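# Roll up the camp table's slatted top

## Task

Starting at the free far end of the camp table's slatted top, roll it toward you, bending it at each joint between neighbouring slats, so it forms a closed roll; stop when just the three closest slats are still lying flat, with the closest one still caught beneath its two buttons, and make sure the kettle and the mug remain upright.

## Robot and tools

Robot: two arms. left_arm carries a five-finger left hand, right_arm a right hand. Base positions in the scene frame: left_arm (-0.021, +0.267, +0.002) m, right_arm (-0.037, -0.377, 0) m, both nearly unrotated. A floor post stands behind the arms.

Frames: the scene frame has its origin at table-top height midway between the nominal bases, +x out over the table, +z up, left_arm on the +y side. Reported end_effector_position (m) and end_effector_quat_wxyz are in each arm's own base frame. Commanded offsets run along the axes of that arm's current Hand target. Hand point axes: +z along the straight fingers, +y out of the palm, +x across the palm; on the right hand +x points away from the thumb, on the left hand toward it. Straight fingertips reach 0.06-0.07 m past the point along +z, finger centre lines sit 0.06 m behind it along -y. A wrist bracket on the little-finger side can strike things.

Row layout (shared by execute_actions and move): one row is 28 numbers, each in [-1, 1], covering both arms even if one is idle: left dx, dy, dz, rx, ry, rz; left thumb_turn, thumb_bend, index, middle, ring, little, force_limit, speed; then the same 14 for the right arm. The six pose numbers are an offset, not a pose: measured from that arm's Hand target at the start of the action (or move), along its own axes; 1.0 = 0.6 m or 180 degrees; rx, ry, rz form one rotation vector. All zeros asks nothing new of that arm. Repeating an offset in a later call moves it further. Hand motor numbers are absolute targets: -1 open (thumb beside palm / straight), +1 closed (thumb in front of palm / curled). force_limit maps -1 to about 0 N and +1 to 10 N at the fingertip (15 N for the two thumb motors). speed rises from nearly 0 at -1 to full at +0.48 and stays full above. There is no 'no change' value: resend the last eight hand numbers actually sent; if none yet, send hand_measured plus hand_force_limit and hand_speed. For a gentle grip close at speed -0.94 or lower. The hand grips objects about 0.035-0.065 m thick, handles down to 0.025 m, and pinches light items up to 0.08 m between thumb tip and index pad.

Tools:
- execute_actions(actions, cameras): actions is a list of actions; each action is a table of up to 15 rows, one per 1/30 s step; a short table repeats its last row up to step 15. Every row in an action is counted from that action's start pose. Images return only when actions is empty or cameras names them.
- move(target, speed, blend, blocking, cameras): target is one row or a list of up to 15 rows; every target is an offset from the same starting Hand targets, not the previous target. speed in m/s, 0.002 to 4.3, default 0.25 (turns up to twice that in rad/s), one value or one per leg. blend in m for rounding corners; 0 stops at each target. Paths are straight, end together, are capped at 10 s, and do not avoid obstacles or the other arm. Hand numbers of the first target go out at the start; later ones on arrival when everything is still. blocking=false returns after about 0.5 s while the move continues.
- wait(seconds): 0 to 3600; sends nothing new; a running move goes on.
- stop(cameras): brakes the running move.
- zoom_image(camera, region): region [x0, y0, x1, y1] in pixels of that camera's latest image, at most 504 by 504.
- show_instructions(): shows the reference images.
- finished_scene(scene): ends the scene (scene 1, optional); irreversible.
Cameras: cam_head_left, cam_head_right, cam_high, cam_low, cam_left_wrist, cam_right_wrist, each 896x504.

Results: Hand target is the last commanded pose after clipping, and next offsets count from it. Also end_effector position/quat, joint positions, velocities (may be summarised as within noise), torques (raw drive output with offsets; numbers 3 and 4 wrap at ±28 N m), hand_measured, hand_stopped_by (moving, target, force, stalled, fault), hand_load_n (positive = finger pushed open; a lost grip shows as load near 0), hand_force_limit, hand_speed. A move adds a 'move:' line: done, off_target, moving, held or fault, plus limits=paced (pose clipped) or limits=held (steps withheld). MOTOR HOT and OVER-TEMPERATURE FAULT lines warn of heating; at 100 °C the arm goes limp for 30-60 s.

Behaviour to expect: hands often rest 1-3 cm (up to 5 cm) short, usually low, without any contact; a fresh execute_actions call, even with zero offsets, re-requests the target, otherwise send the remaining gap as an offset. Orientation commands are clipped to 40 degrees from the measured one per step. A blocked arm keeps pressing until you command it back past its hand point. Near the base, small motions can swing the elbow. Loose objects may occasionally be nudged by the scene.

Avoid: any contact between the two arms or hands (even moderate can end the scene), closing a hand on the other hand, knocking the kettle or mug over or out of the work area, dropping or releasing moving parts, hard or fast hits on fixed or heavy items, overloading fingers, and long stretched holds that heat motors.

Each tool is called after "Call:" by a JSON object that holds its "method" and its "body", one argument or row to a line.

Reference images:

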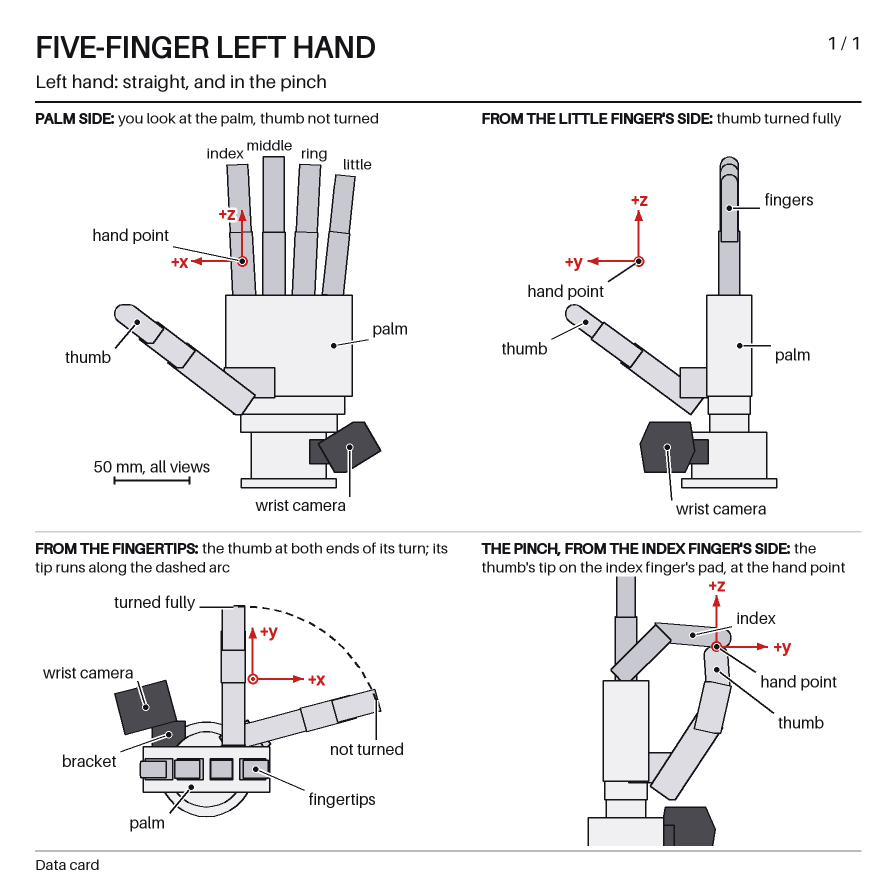

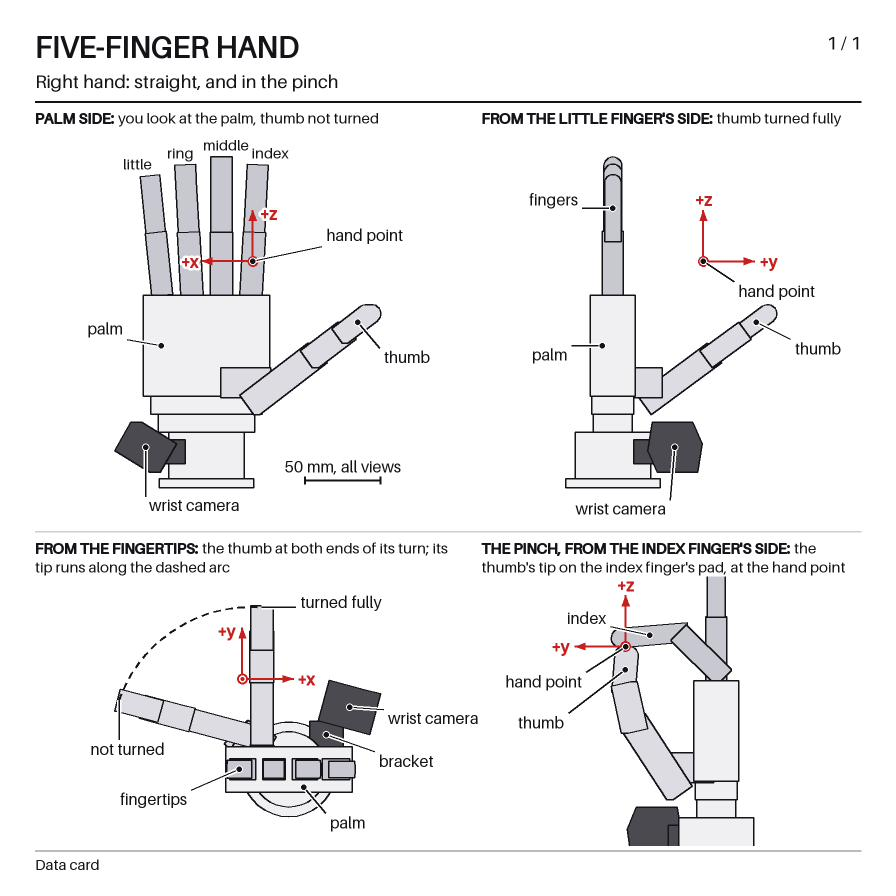

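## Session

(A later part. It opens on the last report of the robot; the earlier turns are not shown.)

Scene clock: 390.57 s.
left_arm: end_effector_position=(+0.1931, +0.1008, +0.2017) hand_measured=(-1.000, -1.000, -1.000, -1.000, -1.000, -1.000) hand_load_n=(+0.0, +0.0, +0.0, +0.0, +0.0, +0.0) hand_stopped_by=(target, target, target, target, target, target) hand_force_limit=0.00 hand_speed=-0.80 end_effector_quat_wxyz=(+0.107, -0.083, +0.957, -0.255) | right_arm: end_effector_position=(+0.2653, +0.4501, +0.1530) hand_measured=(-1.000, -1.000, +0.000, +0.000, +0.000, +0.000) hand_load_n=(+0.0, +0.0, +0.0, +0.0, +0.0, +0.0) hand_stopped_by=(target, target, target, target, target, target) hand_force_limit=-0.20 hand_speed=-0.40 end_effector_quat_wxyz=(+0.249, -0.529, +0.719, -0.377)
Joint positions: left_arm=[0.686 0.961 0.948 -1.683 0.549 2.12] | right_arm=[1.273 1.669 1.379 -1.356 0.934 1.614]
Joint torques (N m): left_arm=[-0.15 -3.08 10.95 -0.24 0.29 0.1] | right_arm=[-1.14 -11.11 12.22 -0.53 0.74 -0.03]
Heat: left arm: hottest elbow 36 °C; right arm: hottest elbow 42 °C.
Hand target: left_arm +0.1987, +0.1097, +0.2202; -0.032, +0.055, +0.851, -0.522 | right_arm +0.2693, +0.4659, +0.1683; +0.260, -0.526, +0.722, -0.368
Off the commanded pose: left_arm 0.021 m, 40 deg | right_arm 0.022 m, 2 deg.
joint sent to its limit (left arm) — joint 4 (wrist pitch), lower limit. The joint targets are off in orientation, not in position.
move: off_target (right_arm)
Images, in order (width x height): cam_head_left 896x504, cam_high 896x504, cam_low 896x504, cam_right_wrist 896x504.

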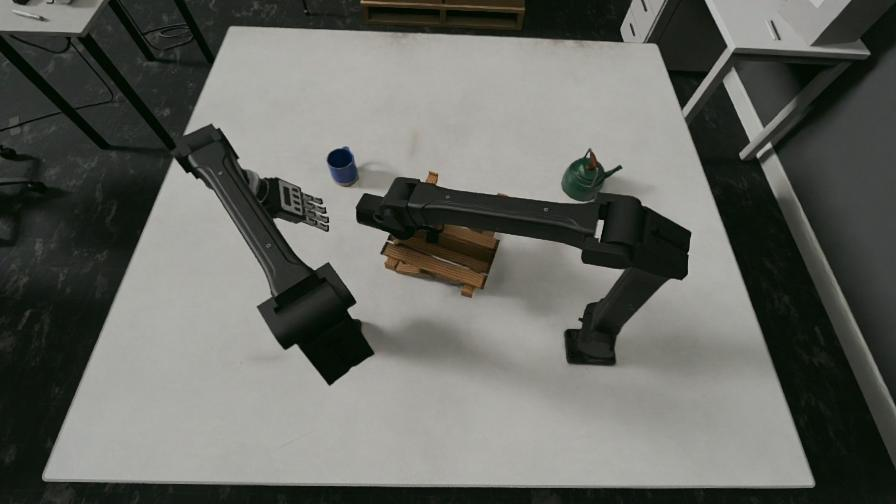

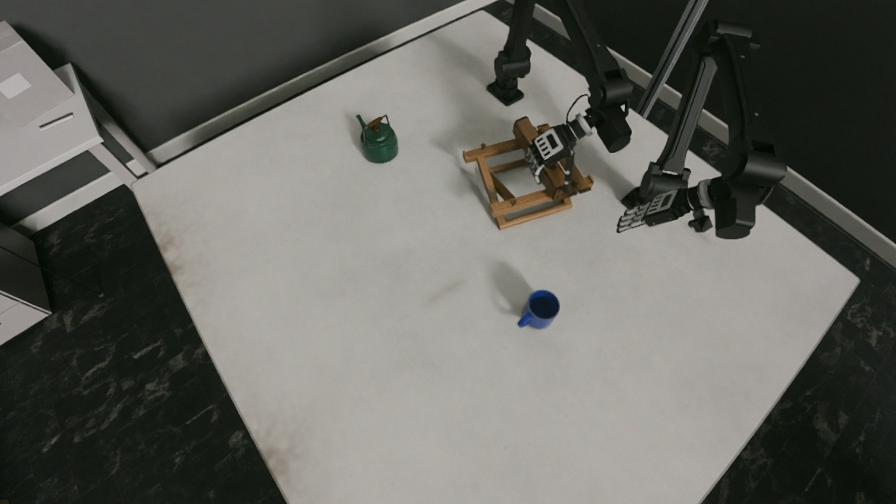

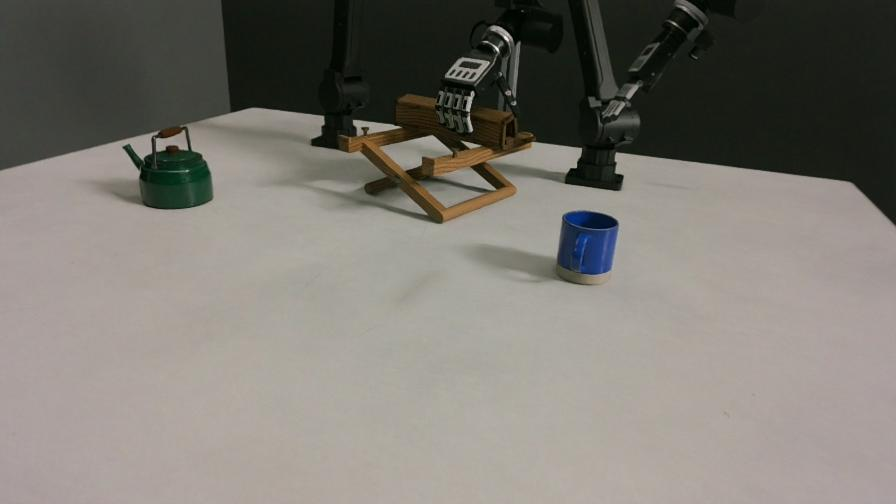

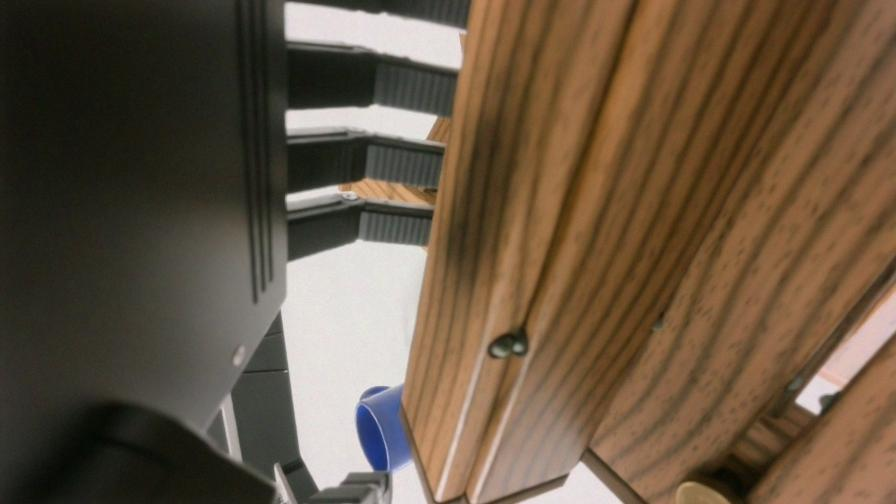

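Call:
{"method": "move", "body": {
  "target": [
    [0,0,0,0,0,0,-1,-1,-1,-1,-1,-1,0,-0.8, 0,-0.0235,0.002,0,0,0,-1,-1,0,0,0,0,-0.2,-0.4],
    [0,0,0,0,0,0,-1,-1,-1,-1,-1,-1,0,-0.8, 0,-0.128,0.023,0,0,0,-1,-1,0,0,0,0,-0.2,-0.4]
  ],
  "speed": 0.05,
  "blend": 0.005,
  "cameras": ["cam_head_left","cam_low","cam_high","cam_right_wrist"]
}}

Call:
{"method": "zoom_image", "body": {
  "camera": "cam_low",
  "region": [380, 60, 560, 200]
}}

Call:
{"method": "zoom_image", "body": {
  "camera": "cam_high",
  "region": [440, 90, 640, 250]
}}

Scene clock: 395.13 s.
left_arm: end_effector_position=(+0.1931, +0.1008, +0.2017) hand_measured=(-1.000, -1.000, -1.000, -1.000, -1.000, -1.000) hand_load_n=(-0.5, +0.0, +0.0, +0.0, +0.0, +0.0) hand_stopped_by=(target, target, target, target, target, target) hand_force_limit=0.00 hand_speed=-0.80 end_effector_quat_wxyz=(+0.107, -0.083, +0.957, -0.255) | right_arm: end_effector_position=(+0.3111, +0.4362, +0.1898) hand_measured=(-1.000, -1.000, +0.000, +0.000, +0.000, +0.000) hand_load_n=(+0.0, +0.0, +0.0, +0.0, +0.0, +0.0) hand_stopped_by=(target, target, target, target, target, target) hand_force_limit=-0.20 hand_speed=-0.40 end_effector_quat_wxyz=(+0.232, -0.543, +0.710, -0.385)
Joint positions: left_arm=[0.686 0.961 0.948 -1.683 0.549 2.12] | right_arm=[1.174 1.649 1.457 -1.351 0.932 1.425]
Joint torques (N m): left_arm=[-0.15 -3.08 10.93 -0.27 0.29 0.09] | right_arm=[-2.08 -13.57 12.78 0.18 0.66 -0.06]
Heat: left arm: hottest elbow 37 °C; right arm: hottest elbow 42 °C.
Hand target: left_arm +0.1987, +0.1097, +0.2202; -0.032, +0.055, +0.851, -0.522 | right_arm +0.3235, +0.4486, +0.2217; +0.260, -0.526, +0.722, -0.368
Off the commanded pose: left_arm 0.021 m, 40 deg | right_arm 0.037 m, 4 deg.
joint sent to its limit (left arm) — joint 4 (wrist pitch), lower limit. The joint targets are off in orientation, not in position.
move: off_target (right_arm)
Images, in order (width x height): cam_head_left 896x504, cam_high 896x504, cam_low 896x504, cam_right_wrist 896x504.

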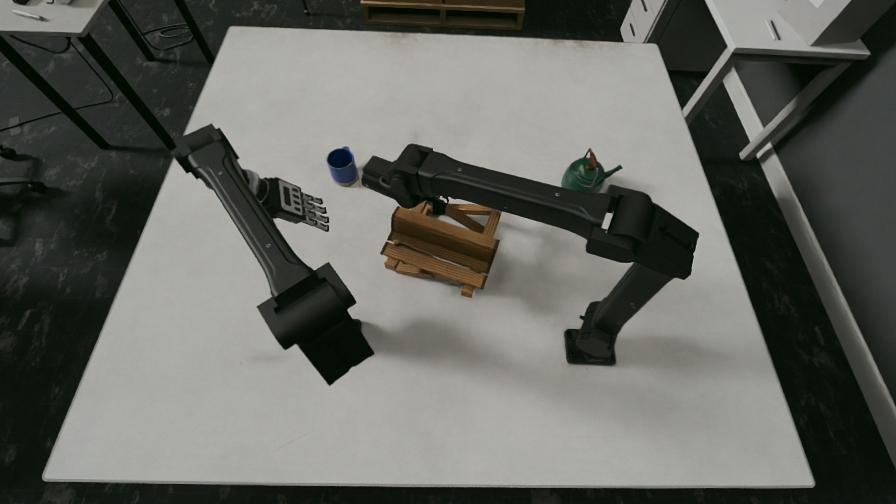

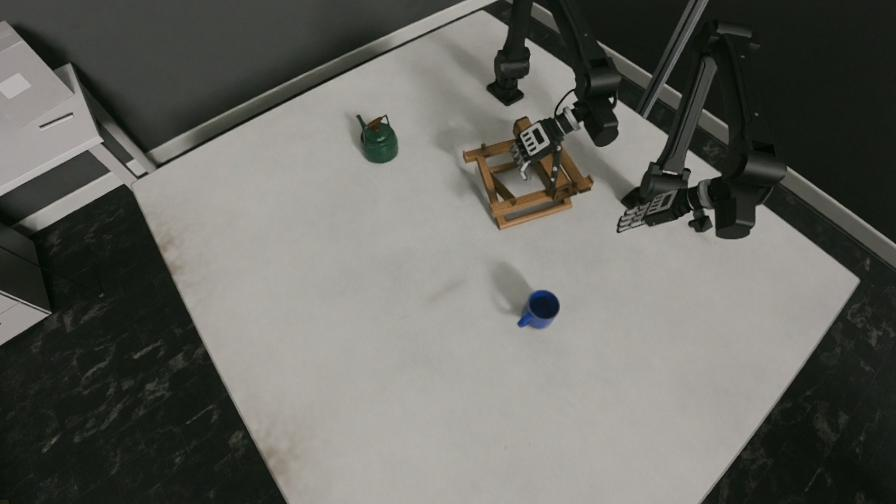

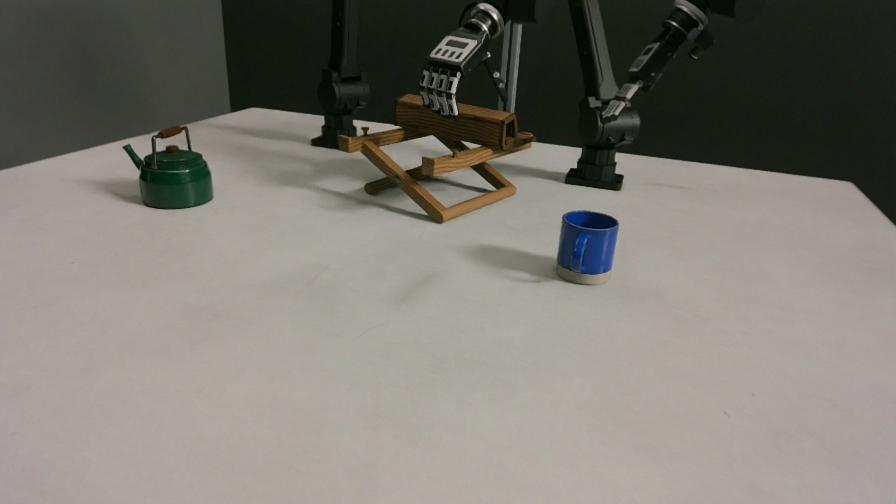

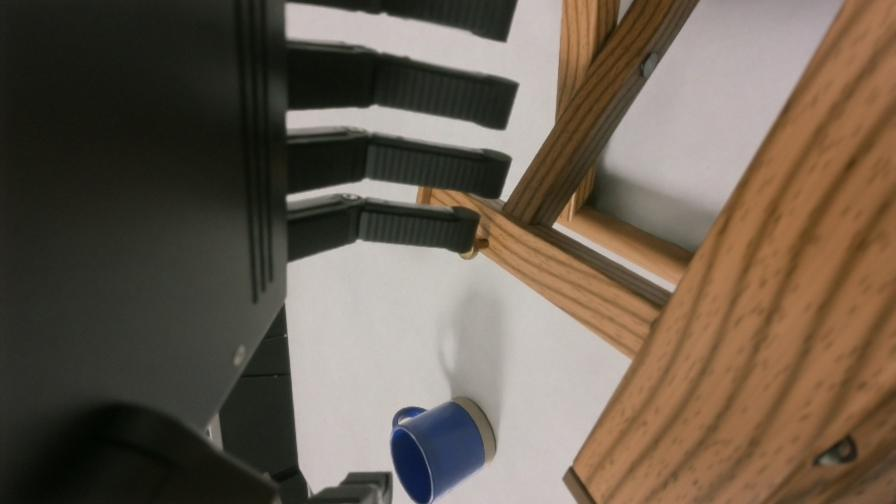

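Scaled by 2.800 from the camera's image (finer frame: 1280x720).

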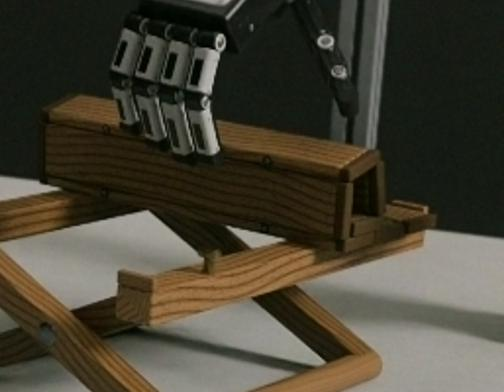

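Scaled by 2.520 from the camera's image (finer frame: 1280x720).

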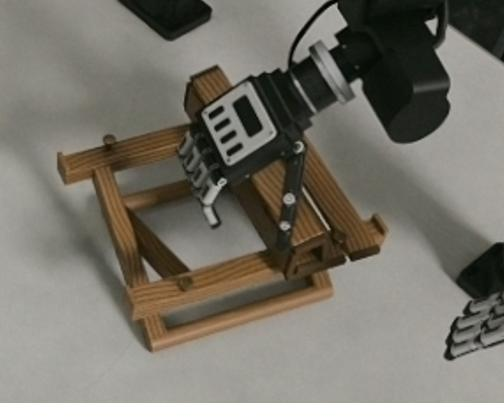

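Call:
{"method": "move", "body": {
  "target": [0,0,0,0,0,0,-1,-1,-1,-1,-1,-1,0,-0.8, 0,-0.153,-0.128,0,0,0,-1,-1,0,0,0,0,-0.2,-0.4],
  "speed": 0.08,
  "cameras": ["all"]
}}

Call:
{"method": "zoom_image", "body": {
  "camera": "cam_low",
  "region": [330, 70, 550, 230]
}}

Call:
{"method": "zoom_image", "body": {
  "camera": "cam_head_left",
  "region": [370, 160, 530, 310]
}}

Scene clock: 398.10 s.
left_arm: end_effector_position=(+0.1931, +0.1008, +0.2017) hand_measured=(-1.000, -1.000, -1.000, -1.000, -1.000, -1.000) hand_load_n=(+0.0, +0.0, +0.0, +0.0, +0.0, +0.0) hand_stopped_by=(target, target, target, target, target, target) hand_force_limit=0.00 hand_speed=-0.80 end_effector_quat_wxyz=(+0.107, -0.083, +0.957, -0.255) | right_arm: end_effector_position=(+0.3137, +0.4423, +0.3236) hand_measured=(-1.000, -1.000, +0.000, +0.000, +0.000, +0.000) hand_load_n=(+0.0, +0.0, +0.0, +0.5, +0.0, +0.0) hand_stopped_by=(target, target, target, target, target, target) hand_force_limit=-0.20 hand_speed=-0.40 end_effector_quat_wxyz=(+0.245, -0.535, +0.715, -0.377)
Joint positions: left_arm=[0.686 0.961 0.948 -1.683 0.549 2.12] | right_arm=[1.174 1.639 1.795 -1.667 0.932 1.43]
Joint torques (N m): left_arm=[-0.26 -3.14 10.96 -0.27 0.29 0.09] | right_arm=[-1.14 -10.87 13.07 -0.36 0.71 0.12]
Heat: left arm: hottest elbow 37 °C; right arm: hottest elbow 42 °C.
Hand target: left_arm +0.1987, +0.1097, +0.2202; -0.032, +0.055, +0.851, -0.522 | right_arm +0.3172, +0.4521, +0.3414; +0.260, -0.526, +0.722, -0.368
Off the commanded pose: left_arm 0.021 m, 40 deg | right_arm 0.020 m, 2 deg.
joint sent to its limit (left arm) — joint 4 (wrist pitch), lower limit. The joint targets are off in orientation, not in position.
move: off_target (right_arm)

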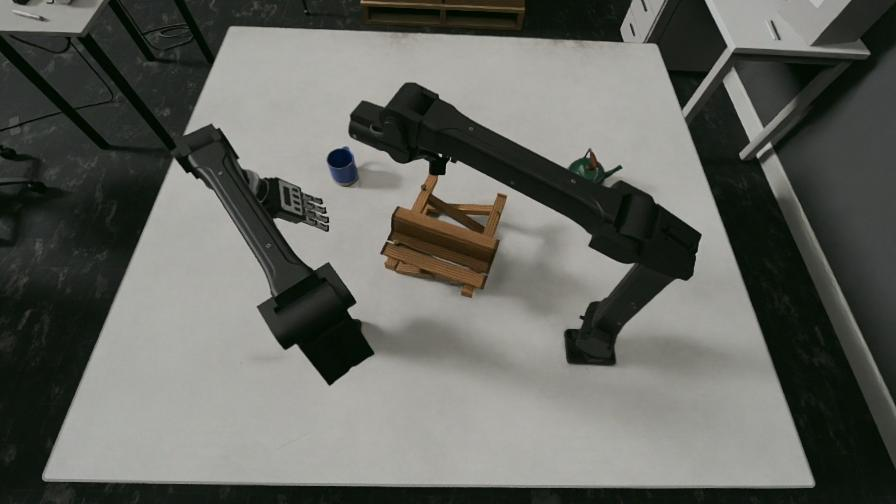

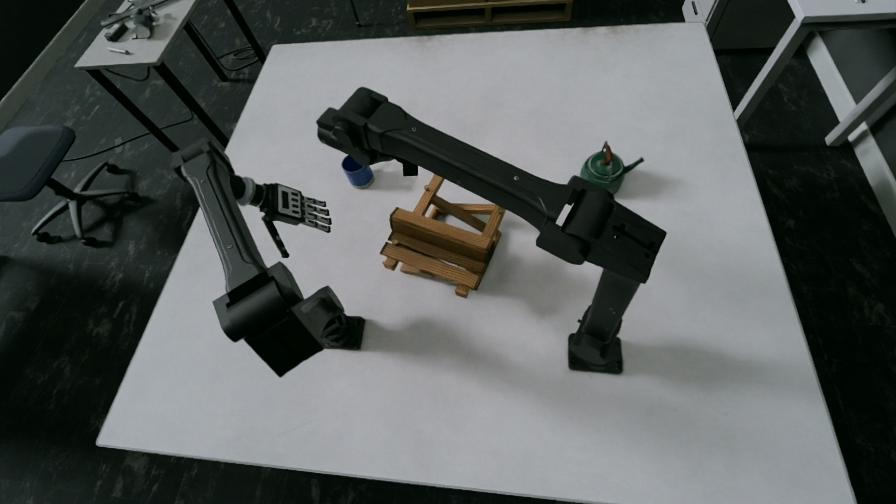

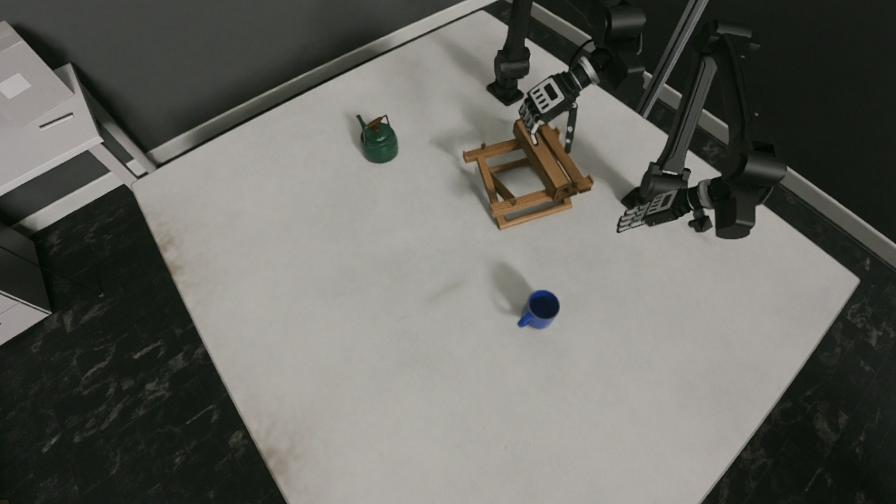

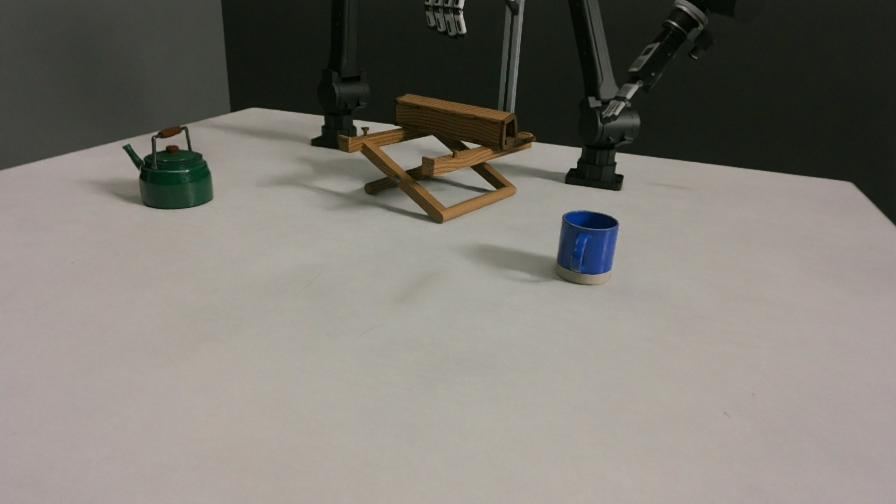

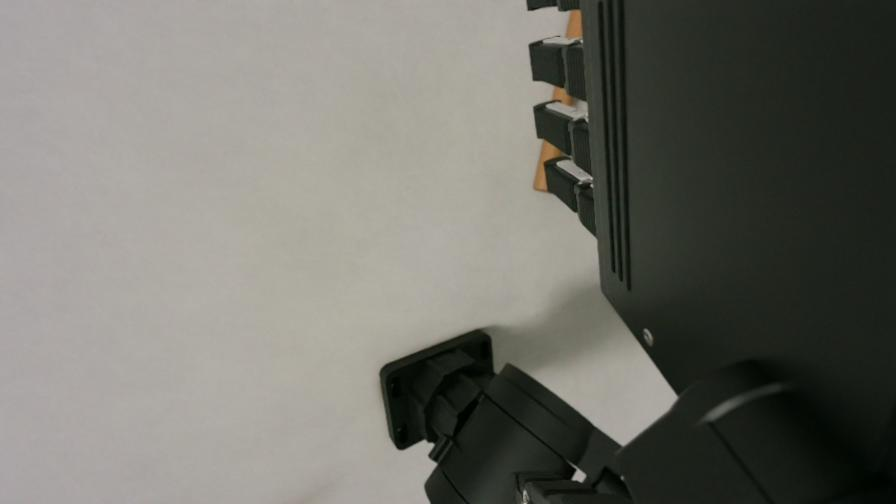

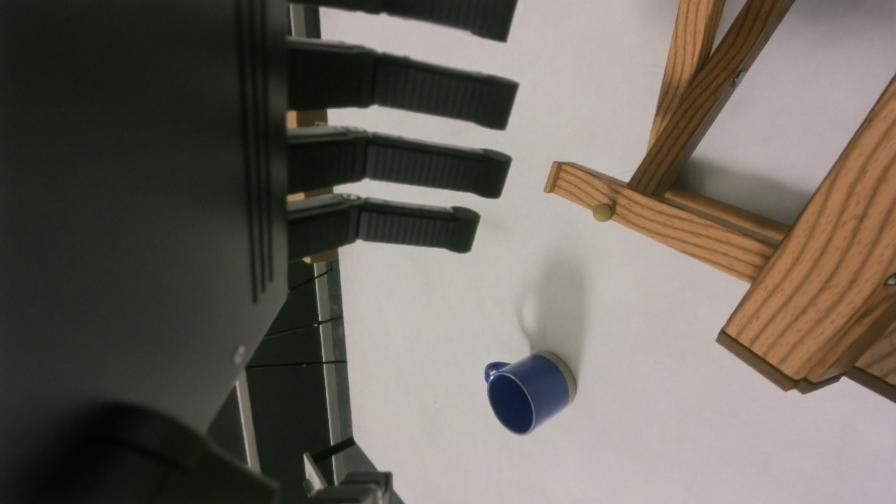

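Scaled by 2.291 from the camera's image (finer frame: 1280x720).

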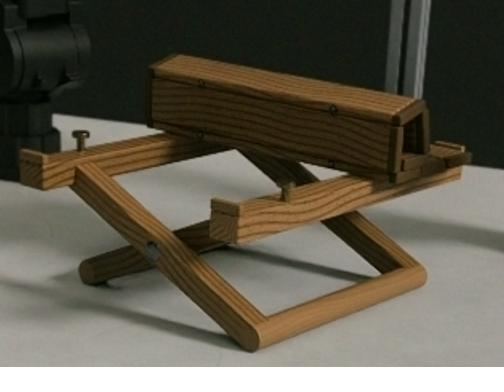

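Scaled by 3.150 from the camera's image (finer frame: 1280x720).

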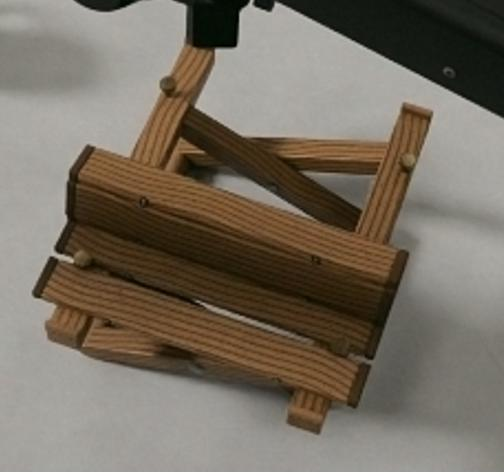

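Call:
{"method": "zoom_image", "body": {
  "camera": "cam_low",
  "region": [490, 100, 545, 155]
}}

Call:
{"method": "zoom_image", "body": {
  "camera": "cam_high",
  "region": [500, 110, 610, 220]
}}

Scaled by 9.164 from the camera's image (finer frame: 1280x720).

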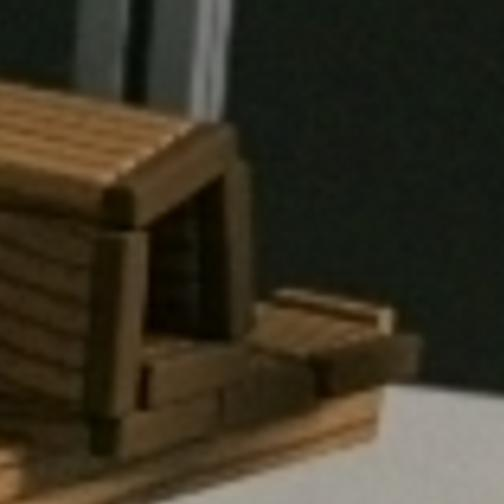

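Scaled by 4.582 from the camera's image (finer frame: 1280x720).

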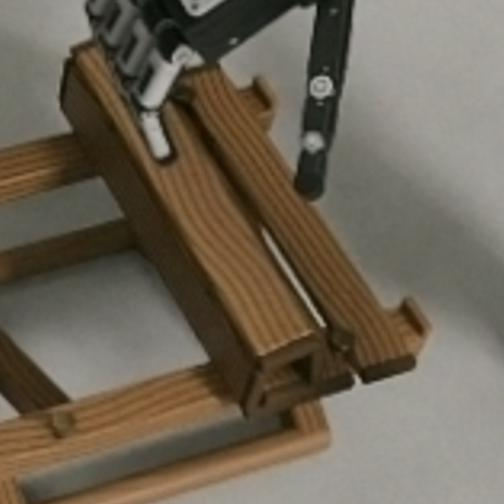

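Call:
{"method": "finished_scene", "body": {

}}

The scene is finished: the task was done.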